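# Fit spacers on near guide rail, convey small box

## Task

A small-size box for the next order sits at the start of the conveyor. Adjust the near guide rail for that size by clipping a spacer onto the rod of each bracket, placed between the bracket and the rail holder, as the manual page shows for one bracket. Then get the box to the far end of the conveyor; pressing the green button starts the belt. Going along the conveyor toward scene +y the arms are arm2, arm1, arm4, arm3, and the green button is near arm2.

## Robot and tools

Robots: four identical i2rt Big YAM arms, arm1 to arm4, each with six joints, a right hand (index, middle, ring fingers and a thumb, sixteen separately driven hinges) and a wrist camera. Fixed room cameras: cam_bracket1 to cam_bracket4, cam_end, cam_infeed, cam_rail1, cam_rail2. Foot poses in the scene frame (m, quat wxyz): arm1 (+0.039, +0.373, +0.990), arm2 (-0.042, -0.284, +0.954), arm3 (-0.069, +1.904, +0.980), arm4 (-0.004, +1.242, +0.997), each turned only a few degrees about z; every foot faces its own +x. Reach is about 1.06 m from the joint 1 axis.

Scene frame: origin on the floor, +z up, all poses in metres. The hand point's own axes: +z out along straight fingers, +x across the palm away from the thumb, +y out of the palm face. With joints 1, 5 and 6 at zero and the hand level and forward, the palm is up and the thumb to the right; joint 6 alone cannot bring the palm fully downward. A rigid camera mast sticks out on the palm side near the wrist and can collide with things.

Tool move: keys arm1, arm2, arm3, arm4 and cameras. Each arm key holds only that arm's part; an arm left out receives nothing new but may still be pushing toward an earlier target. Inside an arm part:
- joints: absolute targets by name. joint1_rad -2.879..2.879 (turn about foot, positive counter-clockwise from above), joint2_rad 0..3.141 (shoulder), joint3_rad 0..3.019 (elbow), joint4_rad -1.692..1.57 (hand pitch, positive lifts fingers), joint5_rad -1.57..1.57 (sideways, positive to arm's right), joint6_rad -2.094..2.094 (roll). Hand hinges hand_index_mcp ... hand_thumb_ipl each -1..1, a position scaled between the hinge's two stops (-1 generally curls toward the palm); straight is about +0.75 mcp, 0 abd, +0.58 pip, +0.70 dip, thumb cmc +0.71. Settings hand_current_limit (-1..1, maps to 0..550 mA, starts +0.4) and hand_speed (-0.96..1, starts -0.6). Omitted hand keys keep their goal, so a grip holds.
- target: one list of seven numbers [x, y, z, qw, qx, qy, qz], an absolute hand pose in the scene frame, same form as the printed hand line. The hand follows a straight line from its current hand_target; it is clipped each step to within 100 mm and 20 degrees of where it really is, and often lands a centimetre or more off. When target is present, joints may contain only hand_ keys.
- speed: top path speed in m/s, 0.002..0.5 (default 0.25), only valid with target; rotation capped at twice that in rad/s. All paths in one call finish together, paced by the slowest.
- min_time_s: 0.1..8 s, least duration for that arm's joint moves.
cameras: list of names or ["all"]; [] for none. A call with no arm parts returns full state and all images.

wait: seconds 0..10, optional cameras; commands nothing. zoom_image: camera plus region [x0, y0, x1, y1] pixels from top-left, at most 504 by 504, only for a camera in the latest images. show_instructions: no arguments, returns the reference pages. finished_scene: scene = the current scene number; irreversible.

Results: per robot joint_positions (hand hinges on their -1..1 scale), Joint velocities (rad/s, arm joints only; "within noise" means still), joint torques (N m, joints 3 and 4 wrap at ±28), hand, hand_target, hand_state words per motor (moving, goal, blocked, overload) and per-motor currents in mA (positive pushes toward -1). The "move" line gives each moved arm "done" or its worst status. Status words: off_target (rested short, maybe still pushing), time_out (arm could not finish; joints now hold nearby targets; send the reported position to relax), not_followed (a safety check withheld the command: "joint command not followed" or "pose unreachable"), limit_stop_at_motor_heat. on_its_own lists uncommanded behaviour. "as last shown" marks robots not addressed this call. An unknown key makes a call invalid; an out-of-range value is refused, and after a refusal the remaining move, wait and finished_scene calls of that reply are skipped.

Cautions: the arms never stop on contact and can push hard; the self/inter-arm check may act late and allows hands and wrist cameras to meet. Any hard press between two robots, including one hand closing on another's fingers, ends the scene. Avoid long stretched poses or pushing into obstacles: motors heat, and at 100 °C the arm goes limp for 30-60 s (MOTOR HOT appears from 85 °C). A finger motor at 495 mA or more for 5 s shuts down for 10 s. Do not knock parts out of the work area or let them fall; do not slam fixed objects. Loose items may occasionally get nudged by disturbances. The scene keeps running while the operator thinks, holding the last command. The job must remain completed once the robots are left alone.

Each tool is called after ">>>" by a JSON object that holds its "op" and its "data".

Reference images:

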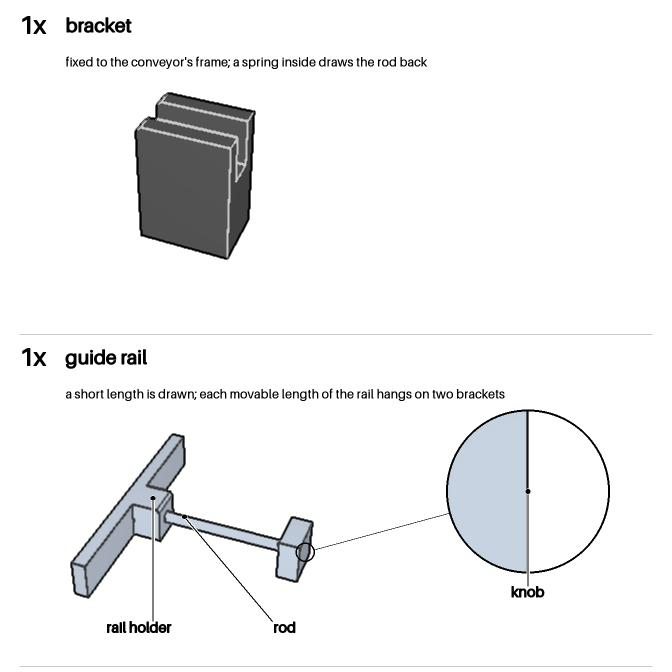

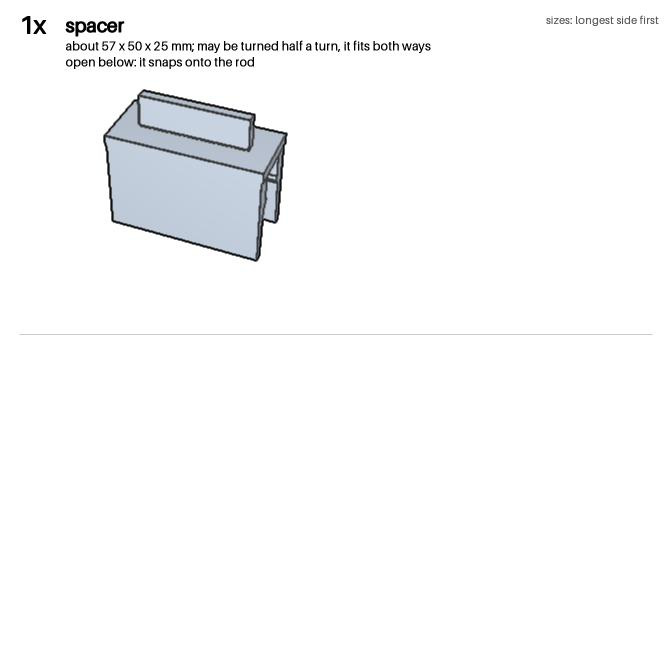

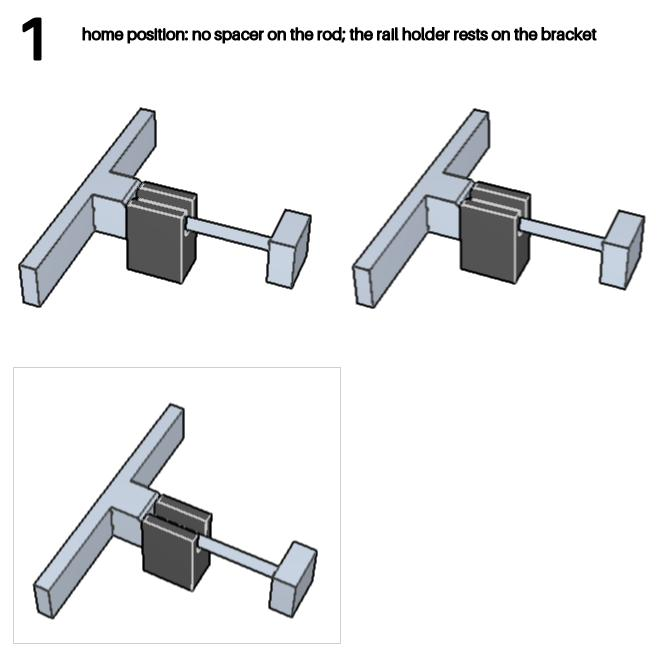

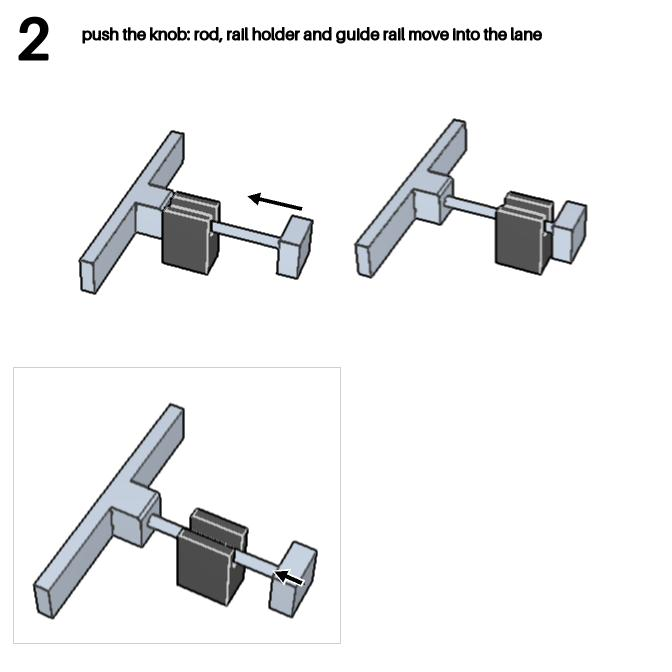

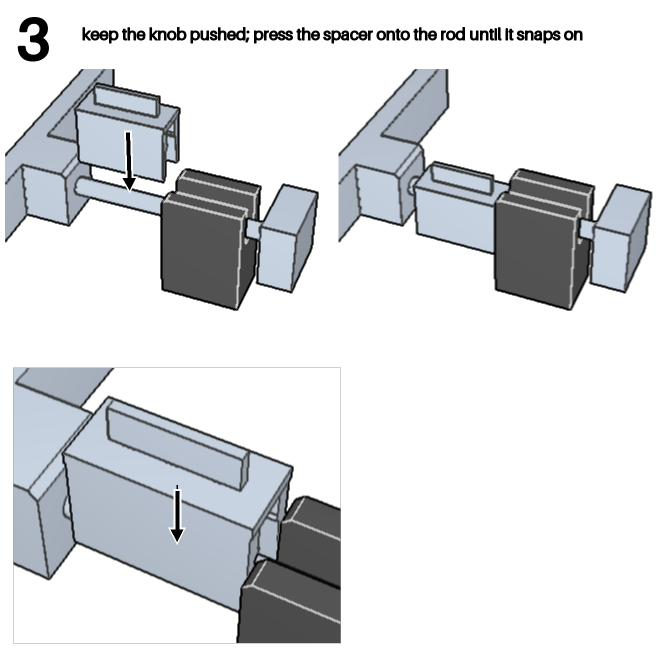

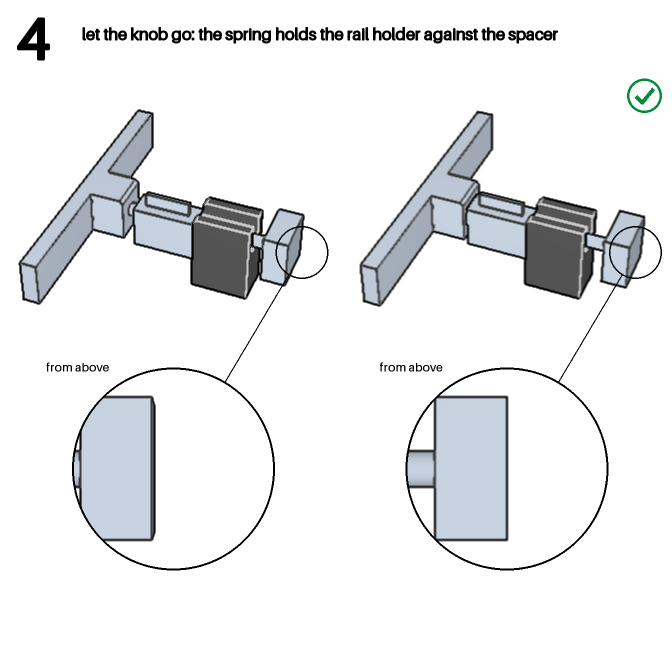

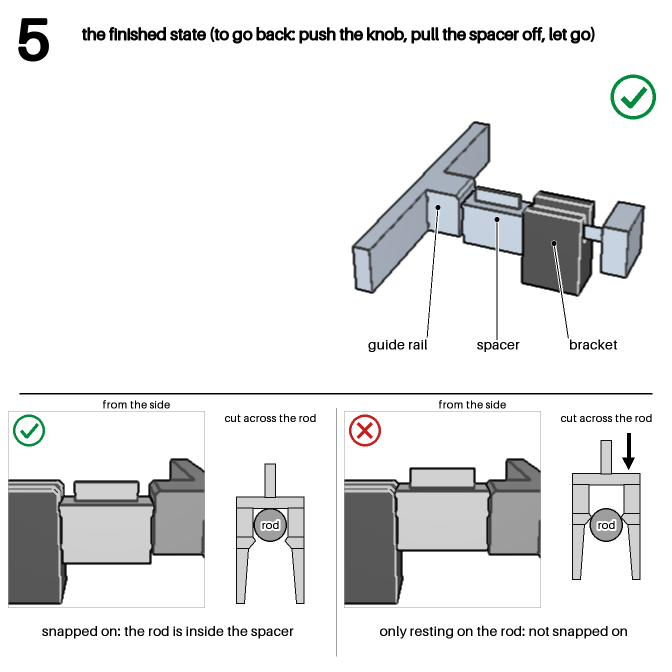

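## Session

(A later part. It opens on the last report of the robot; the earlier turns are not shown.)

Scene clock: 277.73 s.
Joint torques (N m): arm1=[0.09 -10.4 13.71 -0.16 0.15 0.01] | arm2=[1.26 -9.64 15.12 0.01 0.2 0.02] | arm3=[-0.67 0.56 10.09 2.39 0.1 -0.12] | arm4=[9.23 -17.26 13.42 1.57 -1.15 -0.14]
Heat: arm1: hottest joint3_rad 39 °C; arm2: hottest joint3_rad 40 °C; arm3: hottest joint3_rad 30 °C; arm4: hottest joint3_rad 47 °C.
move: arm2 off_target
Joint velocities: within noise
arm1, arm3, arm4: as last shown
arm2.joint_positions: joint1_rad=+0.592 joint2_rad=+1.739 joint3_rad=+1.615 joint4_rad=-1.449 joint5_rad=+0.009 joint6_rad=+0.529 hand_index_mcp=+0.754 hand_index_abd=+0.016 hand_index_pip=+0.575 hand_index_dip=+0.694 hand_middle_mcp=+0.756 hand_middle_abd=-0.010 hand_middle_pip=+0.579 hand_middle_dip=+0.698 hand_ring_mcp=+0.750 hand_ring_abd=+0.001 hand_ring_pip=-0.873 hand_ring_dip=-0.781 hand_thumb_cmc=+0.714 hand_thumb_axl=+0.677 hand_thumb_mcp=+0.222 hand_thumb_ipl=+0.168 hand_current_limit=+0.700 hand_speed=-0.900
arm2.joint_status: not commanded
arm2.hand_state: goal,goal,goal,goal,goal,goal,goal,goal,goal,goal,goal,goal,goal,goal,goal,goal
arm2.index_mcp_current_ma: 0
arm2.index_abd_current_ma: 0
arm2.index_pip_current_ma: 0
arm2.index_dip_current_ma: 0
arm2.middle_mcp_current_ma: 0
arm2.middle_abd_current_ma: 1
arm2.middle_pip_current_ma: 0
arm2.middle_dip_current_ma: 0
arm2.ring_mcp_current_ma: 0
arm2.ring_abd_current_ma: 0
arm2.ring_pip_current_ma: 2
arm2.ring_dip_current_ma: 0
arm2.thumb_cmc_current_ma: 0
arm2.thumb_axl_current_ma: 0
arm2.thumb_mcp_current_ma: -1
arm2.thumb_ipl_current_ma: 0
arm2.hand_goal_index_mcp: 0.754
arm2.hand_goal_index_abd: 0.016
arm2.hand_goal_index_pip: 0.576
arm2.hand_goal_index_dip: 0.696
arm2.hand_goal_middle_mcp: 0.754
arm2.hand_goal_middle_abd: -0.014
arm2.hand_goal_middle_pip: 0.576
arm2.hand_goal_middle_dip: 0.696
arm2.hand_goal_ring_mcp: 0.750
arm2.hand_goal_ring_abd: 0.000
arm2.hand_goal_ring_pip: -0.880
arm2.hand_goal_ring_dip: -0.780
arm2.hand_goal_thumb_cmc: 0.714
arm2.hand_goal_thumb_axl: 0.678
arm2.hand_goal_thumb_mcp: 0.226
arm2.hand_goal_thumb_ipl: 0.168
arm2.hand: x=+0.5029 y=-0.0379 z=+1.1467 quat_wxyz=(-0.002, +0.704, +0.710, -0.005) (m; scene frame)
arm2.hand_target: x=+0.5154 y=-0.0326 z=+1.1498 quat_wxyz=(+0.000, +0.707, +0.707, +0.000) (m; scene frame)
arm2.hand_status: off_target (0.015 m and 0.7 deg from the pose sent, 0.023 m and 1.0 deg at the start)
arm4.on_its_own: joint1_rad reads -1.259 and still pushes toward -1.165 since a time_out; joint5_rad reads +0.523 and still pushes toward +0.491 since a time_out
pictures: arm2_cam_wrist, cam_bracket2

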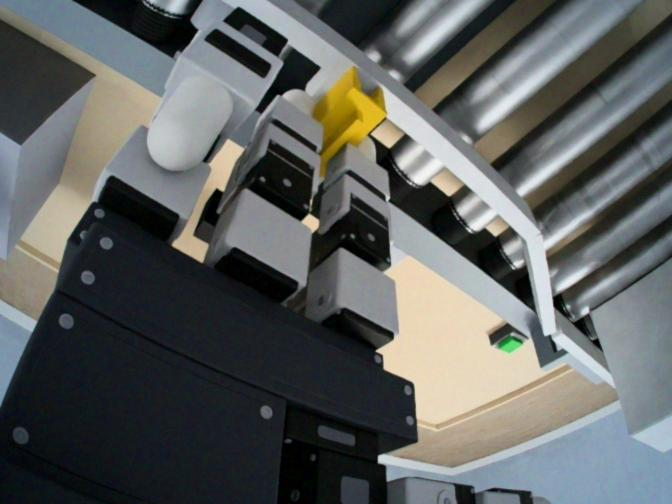

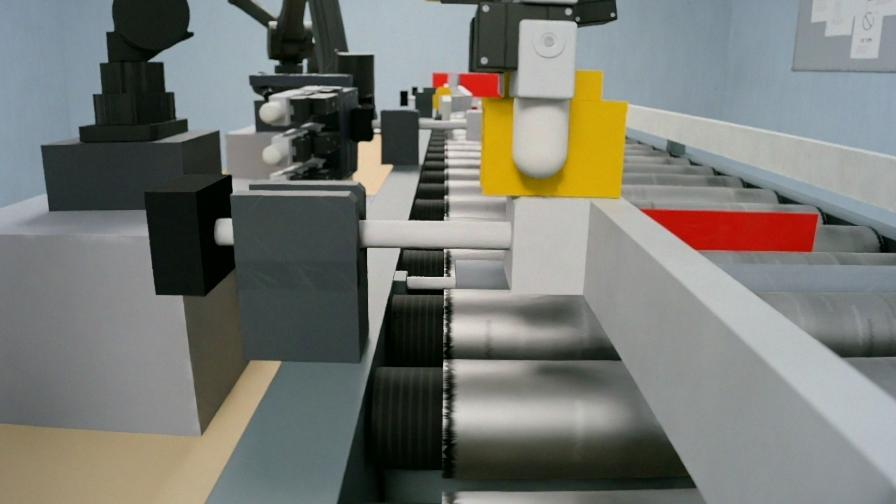

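>>> {"op": "move", "data": {"arm2": {"target": [0.524, -0.0325, 1.150, 0, 0.7071, 0.7071, 0], "speed": 0.15, "joints": {"hand_index_abd": 0.03, "hand_middle_abd": -0.03}}, "cameras": ["cam_bracket2", "arm2_cam_wrist"]}}

>>> {"op": "zoom_image", "data": {"camera": "cam_bracket2", "region": [440, 0, 700, 260]}}

Scene clock: 278.80 s.
Joint torques (N m): arm1=[0.03 -10.58 13.85 -0.27 0.15 0.03] | arm2=[0.79 -8.94 15.15 -0.16 0.16 -0.1] | arm3=[-0.67 0.56 10.11 2.39 0.11 -0.12] | arm4=[9.05 -17.44 13.44 1.57 -1.14 -0.14]
Heat: arm1: hottest joint3_rad 39 °C; arm2: hottest joint3_rad 40 °C; arm3: hottest joint3_rad 30 °C; arm4: hottest joint3_rad 47 °C.
move: arm2 off_target
Joint velocities: within noise
arm1.joint_positions: joint1_rad=+0.426 joint2_rad=+1.393 joint3_rad=+1.504 joint4_rad=-1.689 joint5_rad=-0.005 joint6_rad=+0.512 hand_index_mcp=+0.748 hand_index_abd=-0.008 hand_index_pip=+0.574 hand_index_dip=+0.696 hand_middle_mcp=+0.753 hand_middle_abd=+0.012 hand_middle_pip=+0.576 hand_middle_dip=+0.696 hand_ring_mcp=+0.749 hand_ring_abd=+0.001 hand_ring_pip=-0.884 hand_ring_dip=-0.780 hand_thumb_cmc=+0.713 hand_thumb_axl=+0.677 hand_thumb_mcp=+0.223 hand_thumb_ipl=+0.168 hand_current_limit=+0.700 hand_speed=-0.600
arm1.joint_status: not commanded
arm1.hand_state: goal,blocked,goal,goal,goal,blocked,goal,goal,goal,goal,goal,goal,goal,goal,goal,goal
arm1.index_mcp_current_ma: -1
arm1.index_abd_current_ma: 225
arm1.index_pip_current_ma: 0
arm1.index_dip_current_ma: 0
arm1.middle_mcp_current_ma: 0
arm1.middle_abd_current_ma: -214
arm1.middle_pip_current_ma: 0
arm1.middle_dip_current_ma: 0
arm1.ring_mcp_current_ma: 0
arm1.ring_abd_current_ma: 0
arm1.ring_pip_current_ma: 1
arm1.ring_dip_current_ma: 0
arm1.thumb_cmc_current_ma: 0
arm1.thumb_axl_current_ma: 0
arm1.thumb_mcp_current_ma: 0
arm1.thumb_ipl_current_ma: 0
arm1.hand_goal_index_mcp: 0.754
arm1.hand_goal_index_abd: -0.150
arm1.hand_goal_index_pip: 0.576
arm1.hand_goal_index_dip: 0.696
arm1.hand_goal_middle_mcp: 0.754
arm1.hand_goal_middle_abd: 0.150
arm1.hand_goal_middle_pip: 0.576
arm1.hand_goal_middle_dip: 0.696
arm1.hand_goal_ring_mcp: 0.750
arm1.hand_goal_ring_abd: 0.000
arm1.hand_goal_ring_pip: -0.890
arm1.hand_goal_ring_dip: -0.780
arm1.hand_goal_thumb_cmc: 0.714
arm1.hand_goal_thumb_axl: 0.678
arm1.hand_goal_thumb_mcp: 0.226
arm1.hand_goal_thumb_ipl: 0.168
arm1.hand: x=+0.4720 y=+0.5491 z=+1.2986 quat_wxyz=(-0.001, +0.707, +0.707, -0.005) (m; scene frame)
arm1.hand_target: x=+0.4792 y=+0.5526 z=+1.3195 quat_wxyz=(+0.006, +0.707, +0.707, +0.014) (m; scene frame)
arm1.hand_status: not commanded
arm2.joint_positions: joint1_rad=+0.591 joint2_rad=+1.757 joint3_rad=+1.641 joint4_rad=-1.454 joint5_rad=+0.009 joint6_rad=+0.529 hand_index_mcp=+0.754 hand_index_abd=+0.030 hand_index_pip=+0.575 hand_index_dip=+0.694 hand_middle_mcp=+0.755 hand_middle_abd=-0.025 hand_middle_pip=+0.578 hand_middle_dip=+0.698 hand_ring_mcp=+0.750 hand_ring_abd=+0.001 hand_ring_pip=-0.873 hand_ring_dip=-0.781 hand_thumb_cmc=+0.714 hand_thumb_axl=+0.677 hand_thumb_mcp=+0.222 hand_thumb_ipl=+0.168 hand_current_limit=+0.700 hand_speed=-0.900
arm2.joint_status: all done
arm2.hand_state: goal,goal,goal,goal,goal,goal,goal,goal,goal,goal,goal,goal,goal,goal,goal,goal
arm2.index_mcp_current_ma: 0
arm2.index_abd_current_ma: 0
arm2.index_pip_current_ma: 0
arm2.index_dip_current_ma: 0
arm2.middle_mcp_current_ma: 0
arm2.middle_abd_current_ma: 1
arm2.middle_pip_current_ma: 0
arm2.middle_dip_current_ma: 0
arm2.ring_mcp_current_ma: 0
arm2.ring_abd_current_ma: 0
arm2.ring_pip_current_ma: 2
arm2.ring_dip_current_ma: 0
arm2.thumb_cmc_current_ma: 0
arm2.thumb_axl_current_ma: 0
arm2.thumb_mcp_current_ma: -1
arm2.thumb_ipl_current_ma: 0
arm2.hand_goal_index_mcp: 0.754
arm2.hand_goal_index_abd: 0.030
arm2.hand_goal_index_pip: 0.576
arm2.hand_goal_index_dip: 0.696
arm2.hand_goal_middle_mcp: 0.754
arm2.hand_goal_middle_abd: -0.030
arm2.hand_goal_middle_pip: 0.576
arm2.hand_goal_middle_dip: 0.696
arm2.hand_goal_ring_mcp: 0.750
arm2.hand_goal_ring_abd: 0.000
arm2.hand_goal_ring_pip: -0.880
arm2.hand_goal_ring_dip: -0.780
arm2.hand_goal_thumb_cmc: 0.714
arm2.hand_goal_thumb_axl: 0.678
arm2.hand_goal_thumb_mcp: 0.226
arm2.hand_goal_thumb_ipl: 0.168
arm2.hand: x=+0.5097 y=-0.0348 z=+1.1475 quat_wxyz=(-0.002, +0.705, +0.709, -0.003) (m; scene frame)
arm2.hand_target: x=+0.5236 y=-0.0328 z=+1.1500 quat_wxyz=(+0.000, +0.707, +0.707, +0.000) (m; scene frame)
arm2.hand_status: off_target (0.015 m and 0.6 deg from the pose sent, 0.022 m and 0.7 deg at the start)
arm3.joint_positions: joint1_rad=+0.019 joint2_rad=+0.621 joint3_rad=+1.445 joint4_rad=-1.172 joint5_rad=+0.010 joint6_rad=+1.142 hand_index_mcp=+0.755 hand_index_abd=+0.001 hand_index_pip=+0.577 hand_index_dip=+0.696 hand_middle_mcp=+0.755 hand_middle_abd=+0.001 hand_middle_pip=+0.577 hand_middle_dip=+0.696 hand_ring_mcp=+0.755 hand_ring_abd=+0.001 hand_ring_pip=+0.577 hand_ring_dip=+0.696 hand_thumb_cmc=+0.715 hand_thumb_axl=+0.677 hand_thumb_mcp=+0.226 hand_thumb_ipl=+0.168 hand_current_limit=+0.400 hand_speed=-0.600
arm3.joint_status: not commanded
arm3.hand_state: goal,goal,goal,goal,goal,goal,goal,goal,goal,goal,goal,goal,goal,goal,goal,goal
arm3.index_mcp_current_ma: 1
arm3.index_abd_current_ma: 1
arm3.index_pip_current_ma: 1
arm3.index_dip_current_ma: 0
arm3.middle_mcp_current_ma: 1
arm3.middle_abd_current_ma: 1
arm3.middle_pip_current_ma: 1
arm3.middle_dip_current_ma: 0
arm3.ring_mcp_current_ma: 1
arm3.ring_abd_current_ma: 1
arm3.ring_pip_current_ma: 1
arm3.ring_dip_current_ma: 0
arm3.thumb_cmc_current_ma: 1
arm3.thumb_axl_current_ma: -1
arm3.thumb_mcp_current_ma: 0
arm3.thumb_ipl_current_ma: 0
arm3.hand_goal_index_mcp: 0.754
arm3.hand_goal_index_abd: 0.000
arm3.hand_goal_index_pip: 0.576
arm3.hand_goal_index_dip: 0.696
arm3.hand_goal_middle_mcp: 0.754
arm3.hand_goal_middle_abd: 0.000
arm3.hand_goal_middle_pip: 0.576
arm3.hand_goal_middle_dip: 0.696
arm3.hand_goal_ring_mcp: 0.754
arm3.hand_goal_ring_abd: 0.000
arm3.hand_goal_ring_pip: 0.576
arm3.hand_goal_ring_dip: 0.696
arm3.hand_goal_thumb_cmc: 0.714
arm3.hand_goal_thumb_axl: 0.678
arm3.hand_goal_thumb_mcp: 0.226
arm3.hand_goal_thumb_ipl: 0.168
arm3.hand: x=+0.1747 y=+1.8084 z=+1.5973 quat_wxyz=(+0.136, +0.802, +0.159, +0.560) (m; scene frame)
arm3.hand_target: x=+0.1704 y=+1.8085 z=+1.6097 quat_wxyz=(+0.138, +0.794, +0.157, +0.571) (m; scene frame)
arm3.hand_status: not commanded
arm4.joint_positions: joint1_rad=-1.259 joint2_rad=+2.492 joint3_rad=+1.577 joint4_rad=+0.861 joint5_rad=+0.523 joint6_rad=+1.566 hand_index_mcp=+0.725 hand_index_abd=-0.039 hand_index_pip=+0.565 hand_index_dip=+0.695 hand_middle_mcp=+0.755 hand_middle_abd=+0.003 hand_middle_pip=+0.577 hand_middle_dip=+0.696 hand_ring_mcp=+0.755 hand_ring_abd=+0.003 hand_ring_pip=+0.577 hand_ring_dip=+0.696 hand_thumb_cmc=+0.715 hand_thumb_axl=+0.677 hand_thumb_mcp=+0.226 hand_thumb_ipl=+0.168 hand_current_limit=+0.400 hand_speed=-0.600
arm4.joint_status: not commanded
arm4.hand_state: blocked,blocked,goal,goal,goal,goal,goal,goal,goal,goal,goal,goal,goal,goal,goal,goal
arm4.index_mcp_current_ma: -96
arm4.index_abd_current_ma: -107
arm4.index_pip_current_ma: -28
arm4.index_dip_current_ma: -2
arm4.middle_mcp_current_ma: 2
arm4.middle_abd_current_ma: 5
arm4.middle_pip_current_ma: 1
arm4.middle_dip_current_ma: 0
arm4.ring_mcp_current_ma: 2
arm4.ring_abd_current_ma: 6
arm4.ring_pip_current_ma: 1
arm4.ring_dip_current_ma: 0
arm4.thumb_cmc_current_ma: 1
arm4.thumb_axl_current_ma: -1
arm4.thumb_mcp_current_ma: 0
arm4.thumb_ipl_current_ma: -1
arm4.hand_goal_index_mcp: 0.754
arm4.hand_goal_index_abd: 0.000
arm4.hand_goal_index_pip: 0.576
arm4.hand_goal_index_dip: 0.696
arm4.hand_goal_middle_mcp: 0.754
arm4.hand_goal_middle_abd: 0.000
arm4.hand_goal_middle_pip: 0.576
arm4.hand_goal_middle_dip: 0.696
arm4.hand_goal_ring_mcp: 0.754
arm4.hand_goal_ring_abd: 0.000
arm4.hand_goal_ring_pip: 0.576
arm4.hand_goal_ring_dip: 0.696
arm4.hand_goal_thumb_cmc: 0.714
arm4.hand_goal_thumb_axl: 0.678
arm4.hand_goal_thumb_mcp: 0.226
arm4.hand_goal_thumb_ipl: 0.168
arm4.on_its_own: joint1_rad reads -1.259 and still pushes toward -1.165 since a time_out; joint5_rad reads +0.523 and still pushes toward +0.491 since a time_out
arm4.hand: x=+0.1475 y=+0.4622 z=+0.9695 quat_wxyz=(+0.522, +0.483, -0.539, +0.451) (m; scene frame)
arm4.hand_target: x=+0.2366 y=+0.4557 z=+0.9906 quat_wxyz=(+0.499, +0.502, -0.502, +0.497) (m; scene frame)
arm4.hand_status: not commanded
pictures: arm2_cam_wrist, cam_bracket2

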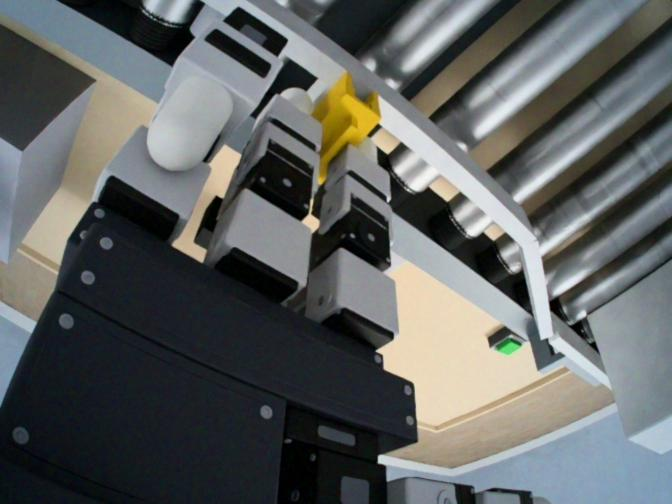

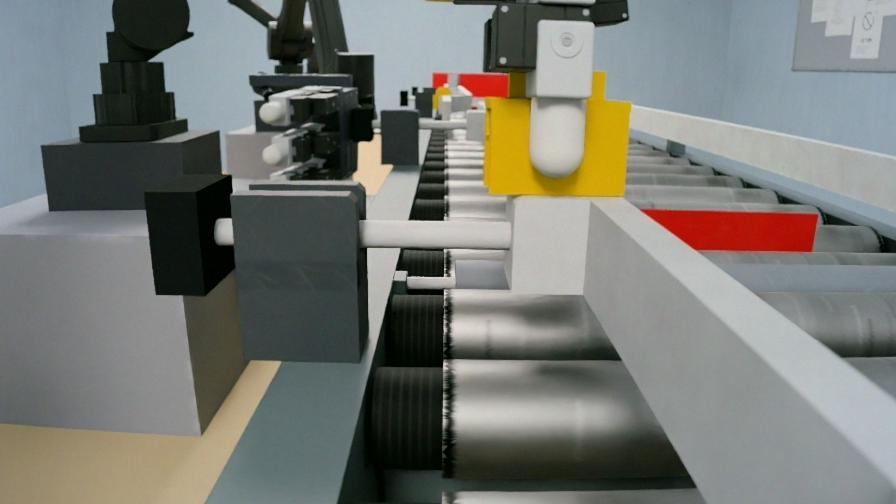

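Scaled by 1.938 from the camera's 896x504 image, which has a finer 1280x720 frame.

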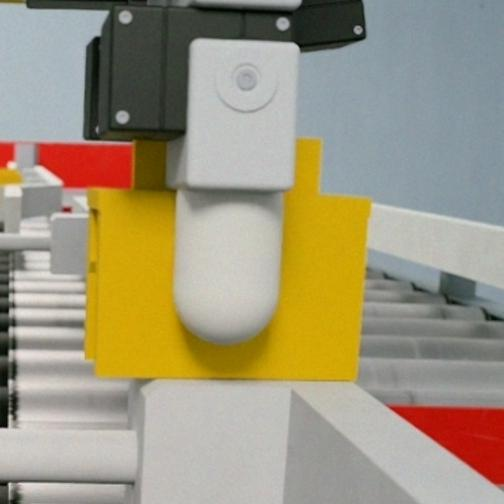

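>>> {"op": "move", "data": {"arm2": {"joints": {"hand_index_abd": -0.18, "hand_middle_abd": 0.18}}, "cameras": ["cam_bracket2"]}}

>>> {"op": "zoom_image", "data": {"camera": "cam_bracket2", "region": [440, 0, 700, 260]}}

Scene clock: 280.60 s.
Joint torques (N m): arm1=[-0.03 -10.81 13.81 -0.21 0.15 0.02] | arm2=[0.32 -9.11 15.12 -0.14 0.15 -0.06] | arm3=[-0.62 0.56 10.1 2.4 0.1 -0.13] | arm4=[9.05 -17.32 13.44 1.58 -1.15 -0.14]
Heat: arm1: hottest joint3_rad 39 °C; arm2: hottest joint3_rad 40 °C; arm3: hottest joint3_rad 30 °C; arm4: hottest joint3_rad 47 °C.
move: arm2 off_target
Joint velocities: within noise
arm1, arm3, arm4: as last shown
arm2.joint_positions: joint1_rad=+0.591 joint2_rad=+1.757 joint3_rad=+1.641 joint4_rad=-1.454 joint5_rad=+0.009 joint6_rad=+0.529 hand_index_mcp=+0.754 hand_index_abd=-0.006 hand_index_pip=+0.575 hand_index_dip=+0.694 hand_middle_mcp=+0.755 hand_middle_abd=+0.012 hand_middle_pip=+0.578 hand_middle_dip=+0.698 hand_ring_mcp=+0.750 hand_ring_abd=+0.001 hand_ring_pip=-0.873 hand_ring_dip=-0.781 hand_thumb_cmc=+0.714 hand_thumb_axl=+0.677 hand_thumb_mcp=+0.222 hand_thumb_ipl=+0.168 hand_current_limit=+0.700 hand_speed=-0.900
arm2.joint_status: hand_index_abd off_target (ended at -0.006, target -0.180); hand_middle_abd off_target (ended at +0.012, target +0.180)
arm2.hand_state: goal,blocked,goal,goal,goal,blocked,goal,goal,goal,goal,goal,goal,goal,goal,goal,goal
arm2.index_mcp_current_ma: 0
arm2.index_abd_current_ma: 404
arm2.index_pip_current_ma: 0
arm2.index_dip_current_ma: 0
arm2.middle_mcp_current_ma: 0
arm2.middle_abd_current_ma: -380
arm2.middle_pip_current_ma: 0
arm2.middle_dip_current_ma: 0
arm2.ring_mcp_current_ma: 0
arm2.ring_abd_current_ma: 0
arm2.ring_pip_current_ma: 2
arm2.ring_dip_current_ma: 0
arm2.thumb_cmc_current_ma: 0
arm2.thumb_axl_current_ma: 0
arm2.thumb_mcp_current_ma: -1
arm2.thumb_ipl_current_ma: 0
arm2.hand_goal_index_mcp: 0.754
arm2.hand_goal_index_abd: -0.180
arm2.hand_goal_index_pip: 0.576
arm2.hand_goal_index_dip: 0.696
arm2.hand_goal_middle_mcp: 0.754
arm2.hand_goal_middle_abd: 0.180
arm2.hand_goal_middle_pip: 0.576
arm2.hand_goal_middle_dip: 0.696
arm2.hand_goal_ring_mcp: 0.750
arm2.hand_goal_ring_abd: 0.000
arm2.hand_goal_ring_pip: -0.880
arm2.hand_goal_ring_dip: -0.780
arm2.hand_goal_thumb_cmc: 0.714
arm2.hand_goal_thumb_axl: 0.678
arm2.hand_goal_thumb_mcp: 0.226
arm2.hand_goal_thumb_ipl: 0.168
arm2.hand: x=+0.5099 y=-0.0350 z=+1.1470 quat_wxyz=(-0.002, +0.705, +0.709, -0.004) (m; scene frame)
arm2.hand_target: x=+0.5236 y=-0.0328 z=+1.1499 quat_wxyz=(+0.000, +0.707, +0.707, +0.000) (m; scene frame)
arm2.hand_status: not commanded
arm4.on_its_own: joint1_rad reads -1.259 and still pushes toward -1.165 since a time_out; joint5_rad reads +0.523 and still pushes toward +0.491 since a time_out
pictures: cam_bracket2

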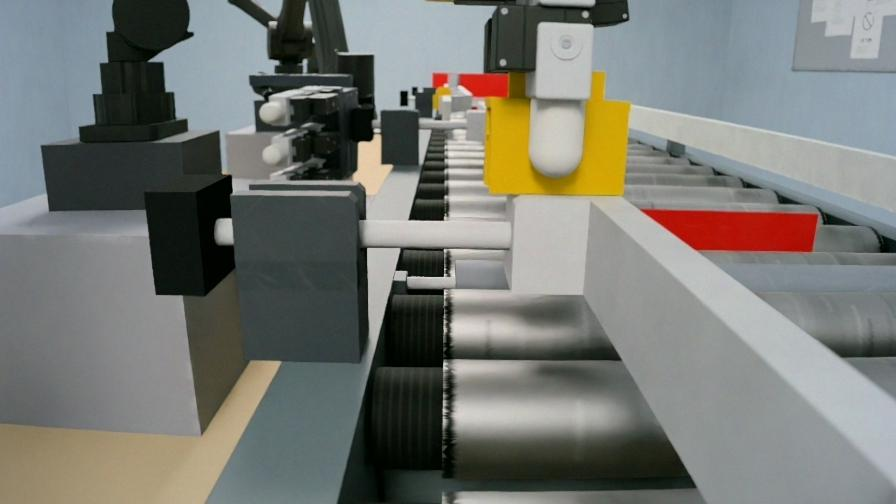

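Scaled by 1.938 from the camera's 896x504 image, which has a finer 1280x720 frame.

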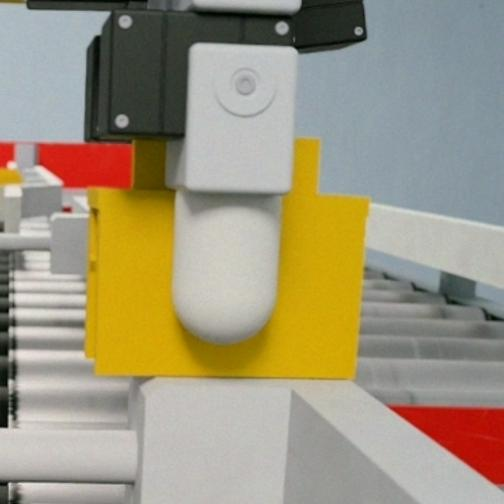

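>>> {"op": "move", "data": {"arm2": {"target": [0.5200, -0.0345, 1.205, 0, 0.7071, 0.7071, 0], "speed": 0.2}, "cameras": ["cam_bracket2"]}}

>>> {"op": "zoom_image", "data": {"camera": "cam_bracket2", "region": [440, 0, 700, 260]}}

Scene clock: 281.77 s.
Joint torques (N m): arm1=[-0.09 -10.58 13.79 -0.29 0.15 0.03] | arm2=[2.14 -10.93 14.42 -0.35 0.19 -0.08] | arm3=[-0.62 0.5 10.11 2.39 0.1 -0.13] | arm4=[9.05 -17.26 13.42 1.58 -1.14 -0.13]
Heat: arm1: hottest joint3_rad 39 °C; arm2: hottest joint3_rad 40 °C; arm3: hottest joint3_rad 30 °C; arm4: hottest joint3_rad 47 °C.
move: arm2 off_target
Joint velocities: within noise
arm1, arm3, arm4: as last shown
arm2.joint_positions: joint1_rad=+0.591 joint2_rad=+1.759 joint3_rad=+1.765 joint4_rad=-1.591 joint5_rad=+0.009 joint6_rad=+0.529 hand_index_mcp=+0.754 hand_index_abd=-0.006 hand_index_pip=+0.575 hand_index_dip=+0.694 hand_middle_mcp=+0.754 hand_middle_abd=+0.012 hand_middle_pip=+0.578 hand_middle_dip=+0.698 hand_ring_mcp=+0.750 hand_ring_abd=+0.001 hand_ring_pip=-0.873 hand_ring_dip=-0.781 hand_thumb_cmc=+0.714 hand_thumb_axl=+0.677 hand_thumb_mcp=+0.222 hand_thumb_ipl=+0.168 hand_current_limit=+0.700 hand_speed=-0.900
arm2.joint_status: not commanded
arm2.hand_state: goal,blocked,goal,goal,goal,blocked,goal,goal,goal,goal,goal,goal,goal,goal,goal,goal
arm2.index_mcp_current_ma: 0
arm2.index_abd_current_ma: 404
arm2.index_pip_current_ma: 0
arm2.index_dip_current_ma: 0
arm2.middle_mcp_current_ma: 0
arm2.middle_abd_current_ma: -380
arm2.middle_pip_current_ma: 0
arm2.middle_dip_current_ma: 0
arm2.ring_mcp_current_ma: 0
arm2.ring_abd_current_ma: 0
arm2.ring_pip_current_ma: 2
arm2.ring_dip_current_ma: 0
arm2.thumb_cmc_current_ma: 0
arm2.thumb_axl_current_ma: 0
arm2.thumb_mcp_current_ma: -1
arm2.thumb_ipl_current_ma: 0
arm2.hand_goal_index_mcp: 0.754
arm2.hand_goal_index_abd: -0.180
arm2.hand_goal_index_pip: 0.576
arm2.hand_goal_index_dip: 0.696
arm2.hand_goal_middle_mcp: 0.754
arm2.hand_goal_middle_abd: 0.180
arm2.hand_goal_middle_pip: 0.576
arm2.hand_goal_middle_dip: 0.696
arm2.hand_goal_ring_mcp: 0.750
arm2.hand_goal_ring_abd: 0.000
arm2.hand_goal_ring_pip: -0.880
arm2.hand_goal_ring_dip: -0.780
arm2.hand_goal_thumb_cmc: 0.714
arm2.hand_goal_thumb_axl: 0.678
arm2.hand_goal_thumb_mcp: 0.226
arm2.hand_goal_thumb_ipl: 0.168
arm2.hand: x=+0.5102 y=-0.0353 z=+1.1931 quat_wxyz=(-0.003, +0.705, +0.709, -0.010) (m; scene frame)
arm2.hand_target: x=+0.5196 y=-0.0348 z=+1.2049 quat_wxyz=(+0.000, +0.707, +0.707, +0.000) (m; scene frame)
arm2.hand_status: off_target (0.015 m and 1.3 deg from the pose sent, 0.059 m and 0.6 deg at the start)
arm4.on_its_own: joint1_rad reads -1.259 and still pushes toward -1.165 since a time_out; joint5_rad reads +0.523 and still pushes toward +0.491 since a time_out
pictures: cam_bracket2

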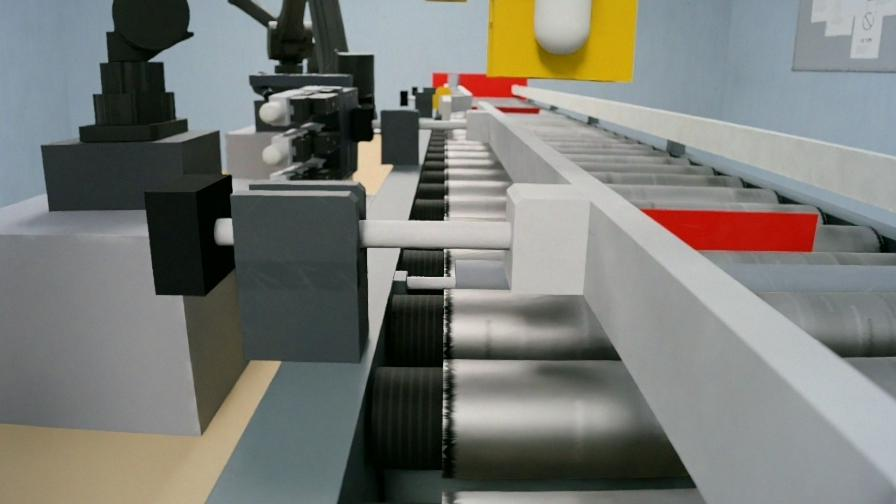

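Scaled by 1.938 from the camera's 896x504 image, which has a finer 1280x720 frame.

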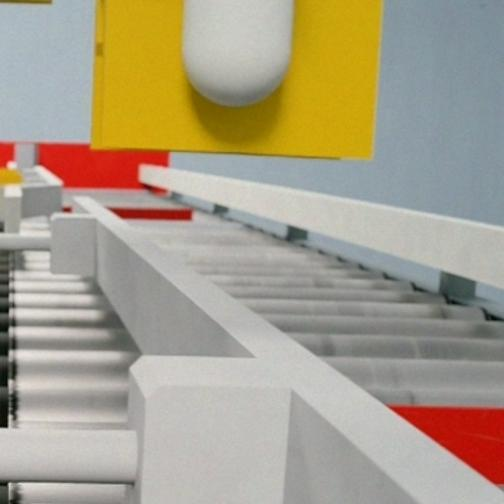

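>>> {"op": "move", "data": {"arm2": {"target": [0.4680, -0.0400, 1.2100, 0, 0.7071, 0.7071, 0], "speed": 0.15}, "cameras": ["cam_bracket2"]}}

Scene clock: 283.07 s.
Joint torques (N m): arm1=[-0.21 -10.58 13.85 -0.21 0.16 0.01] | arm2=[1.26 -9.99 10.59 0.79 0.19 0.16] | arm3=[-0.67 0.5 10.11 2.39 0.11 -0.13] | arm4=[9.11 -17.44 13.42 1.59 -1.15 -0.15]
Heat: arm1: hottest joint3_rad 39 °C; arm2: hottest joint3_rad 40 °C; arm3: hottest joint3_rad 30 °C; arm4: hottest joint3_rad 47 °C.
move: arm2 done
Joint velocities: within noise
arm1, arm3, arm4: as last shown
arm2.joint_positions: joint1_rad=+0.625 joint2_rad=+1.637 joint3_rad=+1.653 joint4_rad=-1.583 joint5_rad=+0.010 joint6_rad=+0.558 hand_index_mcp=+0.754 hand_index_abd=-0.006 hand_index_pip=+0.575 hand_index_dip=+0.694 hand_middle_mcp=+0.753 hand_middle_abd=+0.012 hand_middle_pip=+0.578 hand_middle_dip=+0.698 hand_ring_mcp=+0.750 hand_ring_abd=+0.001 hand_ring_pip=-0.873 hand_ring_dip=-0.781 hand_thumb_cmc=+0.714 hand_thumb_axl=+0.677 hand_thumb_mcp=+0.222 hand_thumb_ipl=+0.168 hand_current_limit=+0.700 hand_speed=-0.900
arm2.joint_status: not commanded
arm2.hand_state: goal,blocked,goal,goal,goal,blocked,goal,goal,goal,goal,goal,goal,goal,goal,goal,goal
arm2.index_mcp_current_ma: 0
arm2.index_abd_current_ma: 404
arm2.index_pip_current_ma: 0
arm2.index_dip_current_ma: 0
arm2.middle_mcp_current_ma: 0
arm2.middle_abd_current_ma: -380
arm2.middle_pip_current_ma: 0
arm2.middle_dip_current_ma: 0
arm2.ring_mcp_current_ma: 0
arm2.ring_abd_current_ma: 0
arm2.ring_pip_current_ma: 2
arm2.ring_dip_current_ma: 0
arm2.thumb_cmc_current_ma: 0
arm2.thumb_axl_current_ma: 0
arm2.thumb_mcp_current_ma: -1
arm2.thumb_ipl_current_ma: 0
arm2.hand_goal_index_mcp: 0.754
arm2.hand_goal_index_abd: -0.180
arm2.hand_goal_index_pip: 0.576
arm2.hand_goal_index_dip: 0.696
arm2.hand_goal_middle_mcp: 0.754
arm2.hand_goal_middle_abd: 0.180
arm2.hand_goal_middle_pip: 0.576
arm2.hand_goal_middle_dip: 0.696
arm2.hand_goal_ring_mcp: 0.750
arm2.hand_goal_ring_abd: 0.000
arm2.hand_goal_ring_pip: -0.880
arm2.hand_goal_ring_dip: -0.780
arm2.hand_goal_thumb_cmc: 0.714
arm2.hand_goal_thumb_axl: 0.678
arm2.hand_goal_thumb_mcp: 0.226
arm2.hand_goal_thumb_ipl: 0.168
arm2.hand: x=+0.4671 y=-0.0412 z=+1.2123 quat_wxyz=(-0.001, +0.703, +0.711, -0.002) (m; scene frame)
arm2.hand_target: x=+0.4679 y=-0.0400 z=+1.2100 quat_wxyz=(+0.000, +0.707, +0.707, +0.000) (m; scene frame)
arm2.hand_status: done (0.003 m and 0.6 deg from the pose sent, 0.046 m and 1.3 deg at the start)
arm4.on_its_own: joint1_rad reads -1.259 and still pushes toward -1.165 since a time_out; joint5_rad reads +0.523 and still pushes toward +0.491 since a time_out
pictures: cam_bracket2

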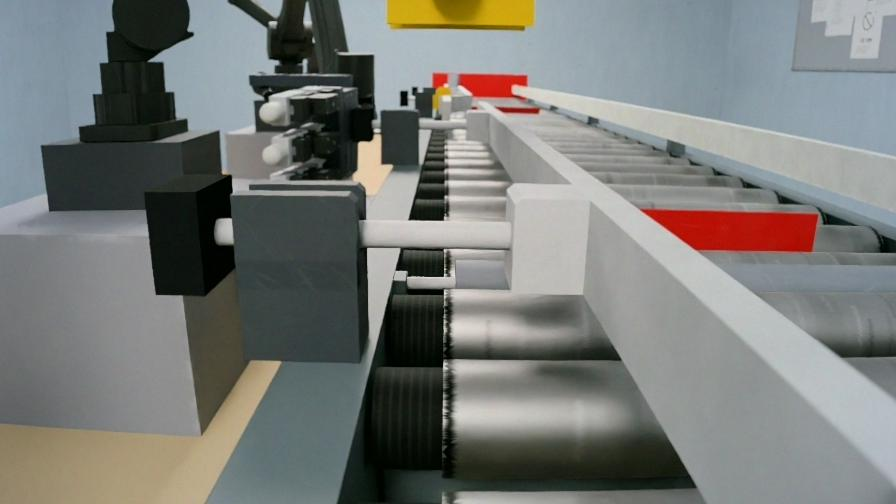

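>>> {"op": "move", "data": {"arm2": {"target": [0.4580, -0.0405, 1.1680, 0, 0.7071, 0.7071, 0], "speed": 0.15}, "cameras": ["cam_bracket2"]}}

>>> {"op": "zoom_image", "data": {"camera": "cam_bracket2", "region": [320, 20, 580, 280]}}

Scene clock: 284.17 s.
Joint torques (N m): arm1=[-0.21 -10.58 13.78 -0.25 0.16 0.01] | arm2=[2.55 -10.4 11.14 0.65 0.16 0.07] | arm3=[-0.67 0.56 10.1 2.39 0.1 -0.12] | arm4=[9.29 -17.44 13.42 1.59 -1.15 -0.14]
Heat: arm1: hottest joint3_rad 39 °C; arm2: hottest joint3_rad 40 °C; arm3: hottest joint3_rad 30 °C; arm4: hottest joint3_rad 47 °C.
move: arm2 done
Joint velocities: within noise
arm1, arm3, arm4: as last shown
arm2.joint_positions: joint1_rad=+0.628 joint2_rad=+1.634 joint3_rad=+1.518 joint4_rad=-1.469 joint5_rad=+0.010 joint6_rad=+0.567 hand_index_mcp=+0.754 hand_index_abd=-0.006 hand_index_pip=+0.575 hand_index_dip=+0.694 hand_middle_mcp=+0.753 hand_middle_abd=+0.012 hand_middle_pip=+0.578 hand_middle_dip=+0.698 hand_ring_mcp=+0.750 hand_ring_abd=+0.001 hand_ring_pip=-0.873 hand_ring_dip=-0.781 hand_thumb_cmc=+0.714 hand_thumb_axl=+0.677 hand_thumb_mcp=+0.222 hand_thumb_ipl=+0.168 hand_current_limit=+0.700 hand_speed=-0.900
arm2.joint_status: not commanded
arm2.hand_state: goal,blocked,goal,goal,goal,blocked,goal,goal,goal,goal,goal,goal,goal,goal,goal,goal
arm2.index_mcp_current_ma: 0
arm2.index_abd_current_ma: 404
arm2.index_pip_current_ma: 0
arm2.index_dip_current_ma: 0
arm2.middle_mcp_current_ma: 0
arm2.middle_abd_current_ma: -380
arm2.middle_pip_current_ma: 0
arm2.middle_dip_current_ma: 0
arm2.ring_mcp_current_ma: 0
arm2.ring_abd_current_ma: 0
arm2.ring_pip_current_ma: 2
arm2.ring_dip_current_ma: 0
arm2.thumb_cmc_current_ma: 0
arm2.thumb_axl_current_ma: 0
arm2.thumb_mcp_current_ma: -1
arm2.thumb_ipl_current_ma: 0
arm2.hand_goal_index_mcp: 0.754
arm2.hand_goal_index_abd: -0.180
arm2.hand_goal_index_pip: 0.576
arm2.hand_goal_index_dip: 0.696
arm2.hand_goal_middle_mcp: 0.754
arm2.hand_goal_middle_abd: 0.180
arm2.hand_goal_middle_pip: 0.576
arm2.hand_goal_middle_dip: 0.696
arm2.hand_goal_ring_mcp: 0.750
arm2.hand_goal_ring_abd: 0.000
arm2.hand_goal_ring_pip: -0.880
arm2.hand_goal_ring_dip: -0.780
arm2.hand_goal_thumb_cmc: 0.714
arm2.hand_goal_thumb_axl: 0.678
arm2.hand_goal_thumb_mcp: 0.226
arm2.hand_goal_thumb_ipl: 0.168
arm2.hand: x=+0.4586 y=-0.0444 z=+1.1611 quat_wxyz=(-0.003, +0.705, +0.709, -0.011) (m; scene frame)
arm2.hand_target: x=+0.4581 y=-0.0406 z=+1.1681 quat_wxyz=(+0.000, +0.707, +0.707, +0.000) (m; scene frame)
arm2.hand_status: done (0.008 m and 1.3 deg from the pose sent, 0.045 m and 0.6 deg at the start)
arm4.on_its_own: joint1_rad reads -1.259 and still pushes toward -1.165 since a time_out; joint5_rad reads +0.523 and still pushes toward +0.491 since a time_out
pictures: cam_bracket2

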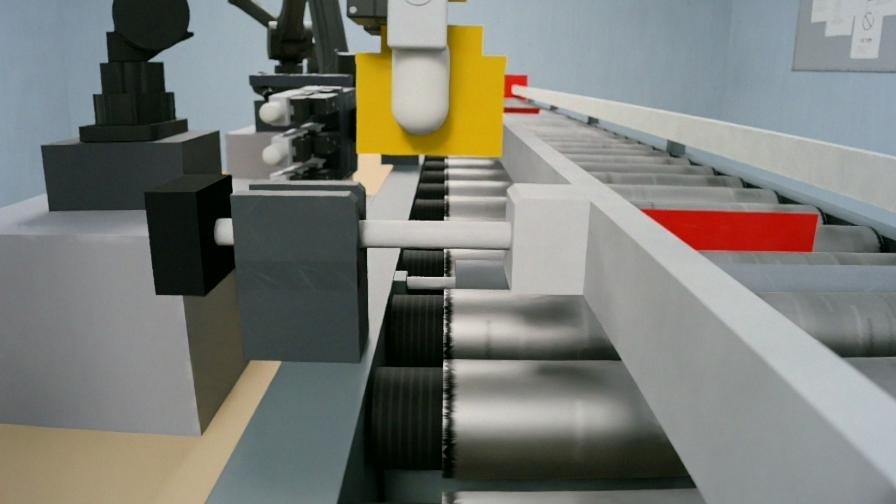

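Scaled by 1.938 from the camera's 896x504 image, which has a finer 1280x720 frame.

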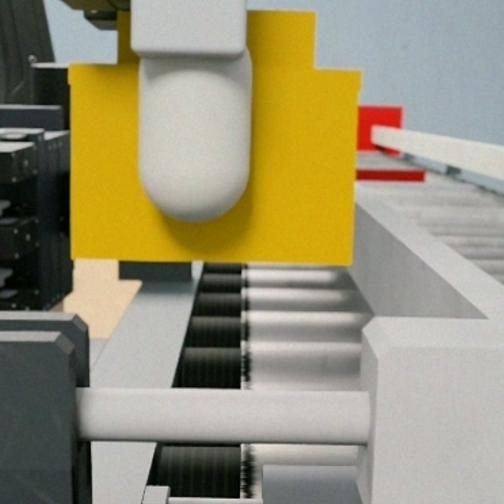

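>>> {"op": "move", "data": {"arm2": {"target": [0.4585, -0.0365, 1.1750, 0.006, 0.7071, 0.7071, 0.006], "speed": 0.1}, "cameras": ["cam_bracket2"]}}

>>> {"op": "zoom_image", "data": {"camera": "cam_bracket2", "region": [320, 20, 580, 280]}}

Scene clock: 285.37 s.
Joint torques (N m): arm1=[0.03 -10.4 13.79 -0.23 0.16 0.01] | arm2=[2.73 -10.75 11.75 0.81 0.19 0.17] | arm3=[-0.67 0.5 10.1 2.39 0.1 -0.13] | arm4=[9.17 -17.26 13.46 1.54 -1.15 -0.14]
Heat: arm1: hottest joint3_rad 39 °C; arm2: hottest joint3_rad 40 °C; arm3: hottest joint3_rad 30 °C; arm4: hottest joint3_rad 47 °C.
move: arm2 off_target
Joint velocities: within noise
arm1, arm3, arm4: as last shown
arm2.joint_positions: joint1_rad=+0.639 joint2_rad=+1.630 joint3_rad=+1.518 joint4_rad=-1.469 joint5_rad=+0.017 joint6_rad=+0.577 hand_index_mcp=+0.754 hand_index_abd=-0.006 hand_index_pip=+0.575 hand_index_dip=+0.694 hand_middle_mcp=+0.753 hand_middle_abd=+0.012 hand_middle_pip=+0.578 hand_middle_dip=+0.698 hand_ring_mcp=+0.750 hand_ring_abd=+0.001 hand_ring_pip=-0.873 hand_ring_dip=-0.781 hand_thumb_cmc=+0.714 hand_thumb_axl=+0.677 hand_thumb_mcp=+0.222 hand_thumb_ipl=+0.168 hand_current_limit=+0.700 hand_speed=-0.900
arm2.joint_status: not commanded
arm2.hand_state: goal,blocked,goal,goal,goal,blocked,goal,goal,goal,goal,goal,goal,goal,goal,goal,goal
arm2.index_mcp_current_ma: 0
arm2.index_abd_current_ma: 404
arm2.index_pip_current_ma: 0
arm2.index_dip_current_ma: 0
arm2.middle_mcp_current_ma: 0
arm2.middle_abd_current_ma: -380
arm2.middle_pip_current_ma: 0
arm2.middle_dip_current_ma: 0
arm2.ring_mcp_current_ma: 0
arm2.ring_abd_current_ma: 0
arm2.ring_pip_current_ma: 2
arm2.ring_dip_current_ma: 0
arm2.thumb_cmc_current_ma: 0
arm2.thumb_axl_current_ma: 0
arm2.thumb_mcp_current_ma: -1
arm2.thumb_ipl_current_ma: 0
arm2.hand_goal_index_mcp: 0.754
arm2.hand_goal_index_abd: -0.180
arm2.hand_goal_index_pip: 0.576
arm2.hand_goal_index_dip: 0.696
arm2.hand_goal_middle_mcp: 0.754
arm2.hand_goal_middle_abd: 0.180
arm2.hand_goal_middle_pip: 0.576
arm2.hand_goal_middle_dip: 0.696
arm2.hand_goal_ring_mcp: 0.750
arm2.hand_goal_ring_abd: 0.000
arm2.hand_goal_ring_pip: -0.880
arm2.hand_goal_ring_dip: -0.780
arm2.hand_goal_thumb_cmc: 0.714
arm2.hand_goal_thumb_axl: 0.678
arm2.hand_goal_thumb_mcp: 0.226
arm2.hand_goal_thumb_ipl: 0.168
arm2.hand: x=+0.4563 y=-0.0412 z=+1.1637 quat_wxyz=(+0.001, +0.705, +0.709, -0.010) (m; scene frame)
arm2.hand_target: x=+0.4584 y=-0.0366 z=+1.1751 quat_wxyz=(+0.006, +0.707, +0.707, +0.006) (m; scene frame)
arm2.hand_status: off_target (0.012 m and 1.9 deg from the pose sent, 0.016 m and 2.2 deg at the start)
arm4.on_its_own: joint1_rad reads -1.259 and still pushes toward -1.165 since a time_out; joint5_rad reads +0.523 and still pushes toward +0.491 since a time_out
pictures: cam_bracket2

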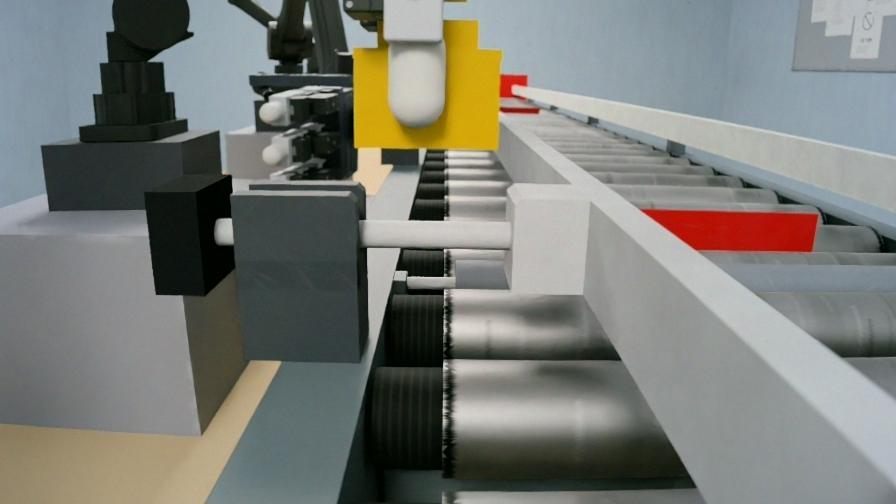

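Scaled by 1.938 from the camera's 896x504 image, which has a finer 1280x720 frame.

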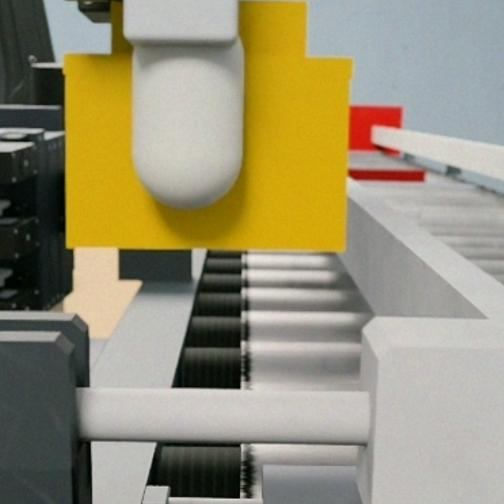

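>>> {"op": "move", "data": {"arm2": {"target": [0.4625, -0.0350, 1.1680, 0.006, 0.7071, 0.7071, 0.006], "speed": 0.1}, "cameras": ["cam_bracket2"]}}

>>> {"op": "zoom_image", "data": {"camera": "cam_bracket2", "region": [320, 20, 580, 280]}}

Scene clock: 286.47 s.
Joint torques (N m): arm1=[-0.03 -10.58 13.78 -0.2 0.14 -0.02] | arm2=[2.9 -8.59 11.36 0.73 0.25 0.16] | arm3=[-0.67 0.5 10.1 2.4 0.1 -0.12] | arm4=[9.23 -17.26 13.41 1.58 -1.15 -0.15]
Heat: arm1: hottest joint3_rad 39 °C; arm2: hottest joint3_rad 40 °C; arm3: hottest joint3_rad 30 °C; arm4: hottest joint3_rad 47 °C.
move: arm2 done
Joint velocities: within noise
arm1, arm3, arm4: as last shown
arm2.joint_positions: joint1_rad=+0.639 joint2_rad=+1.630 joint3_rad=+1.518 joint4_rad=-1.453 joint5_rad=+0.017 joint6_rad=+0.577 hand_index_mcp=+0.754 hand_index_abd=-0.006 hand_index_pip=+0.575 hand_index_dip=+0.694 hand_middle_mcp=+0.753 hand_middle_abd=+0.012 hand_middle_pip=+0.578 hand_middle_dip=+0.698 hand_ring_mcp=+0.750 hand_ring_abd=+0.001 hand_ring_pip=-0.873 hand_ring_dip=-0.781 hand_thumb_cmc=+0.714 hand_thumb_axl=+0.677 hand_thumb_mcp=+0.222 hand_thumb_ipl=+0.168 hand_current_limit=+0.700 hand_speed=-0.900
arm2.joint_status: not commanded
arm2.hand_state: goal,blocked,goal,goal,goal,blocked,goal,goal,goal,goal,goal,goal,goal,goal,goal,goal
arm2.index_mcp_current_ma: 0
arm2.index_abd_current_ma: 404
arm2.index_pip_current_ma: 0
arm2.index_dip_current_ma: 0
arm2.middle_mcp_current_ma: 0
arm2.middle_abd_current_ma: -380
arm2.middle_pip_current_ma: 0
arm2.middle_dip_current_ma: 0
arm2.ring_mcp_current_ma: 0
arm2.ring_abd_current_ma: 0
arm2.ring_pip_current_ma: 2
arm2.ring_dip_current_ma: 0
arm2.thumb_cmc_current_ma: 0
arm2.thumb_axl_current_ma: 0
arm2.thumb_mcp_current_ma: -1
arm2.thumb_ipl_current_ma: 0
arm2.hand_goal_index_mcp: 0.754
arm2.hand_goal_index_abd: -0.180
arm2.hand_goal_index_pip: 0.576
arm2.hand_goal_index_dip: 0.696
arm2.hand_goal_middle_mcp: 0.754
arm2.hand_goal_middle_abd: 0.180
arm2.hand_goal_middle_pip: 0.576
arm2.hand_goal_middle_dip: 0.696
arm2.hand_goal_ring_mcp: 0.750
arm2.hand_goal_ring_abd: 0.000
arm2.hand_goal_ring_pip: -0.880
arm2.hand_goal_ring_dip: -0.780
arm2.hand_goal_thumb_cmc: 0.714
arm2.hand_goal_thumb_axl: 0.678
arm2.hand_goal_thumb_mcp: 0.226
arm2.hand_goal_thumb_ipl: 0.168
arm2.hand: x=+0.4595 y=-0.0390 z=+1.1646 quat_wxyz=(+0.003, +0.705, +0.709, -0.002) (m; scene frame)
arm2.hand_target: x=+0.4625 y=-0.0350 z=+1.1681 quat_wxyz=(+0.006, +0.707, +0.707, +0.006) (m; scene frame)
arm2.hand_status: done (0.006 m and 1.0 deg from the pose sent, 0.010 m and 1.9 deg at the start)
arm4.on_its_own: joint1_rad reads -1.259 and still pushes toward -1.165 since a time_out; joint5_rad reads +0.523 and still pushes toward +0.491 since a time_out
pictures: cam_bracket2

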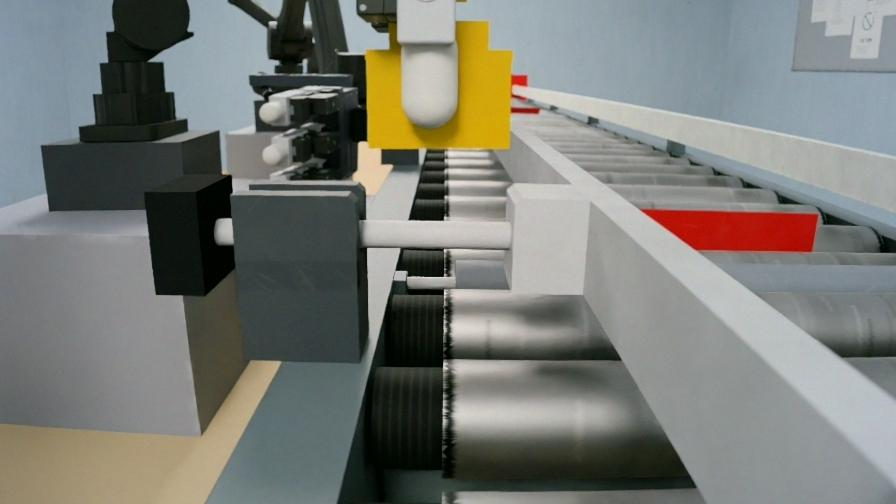

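Scaled by 1.938 from the camera's 896x504 image, which has a finer 1280x720 frame.

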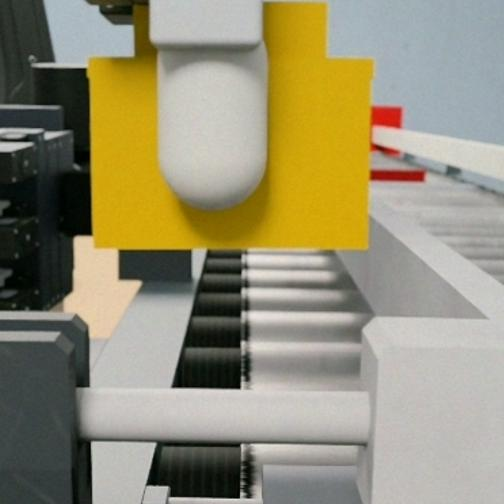

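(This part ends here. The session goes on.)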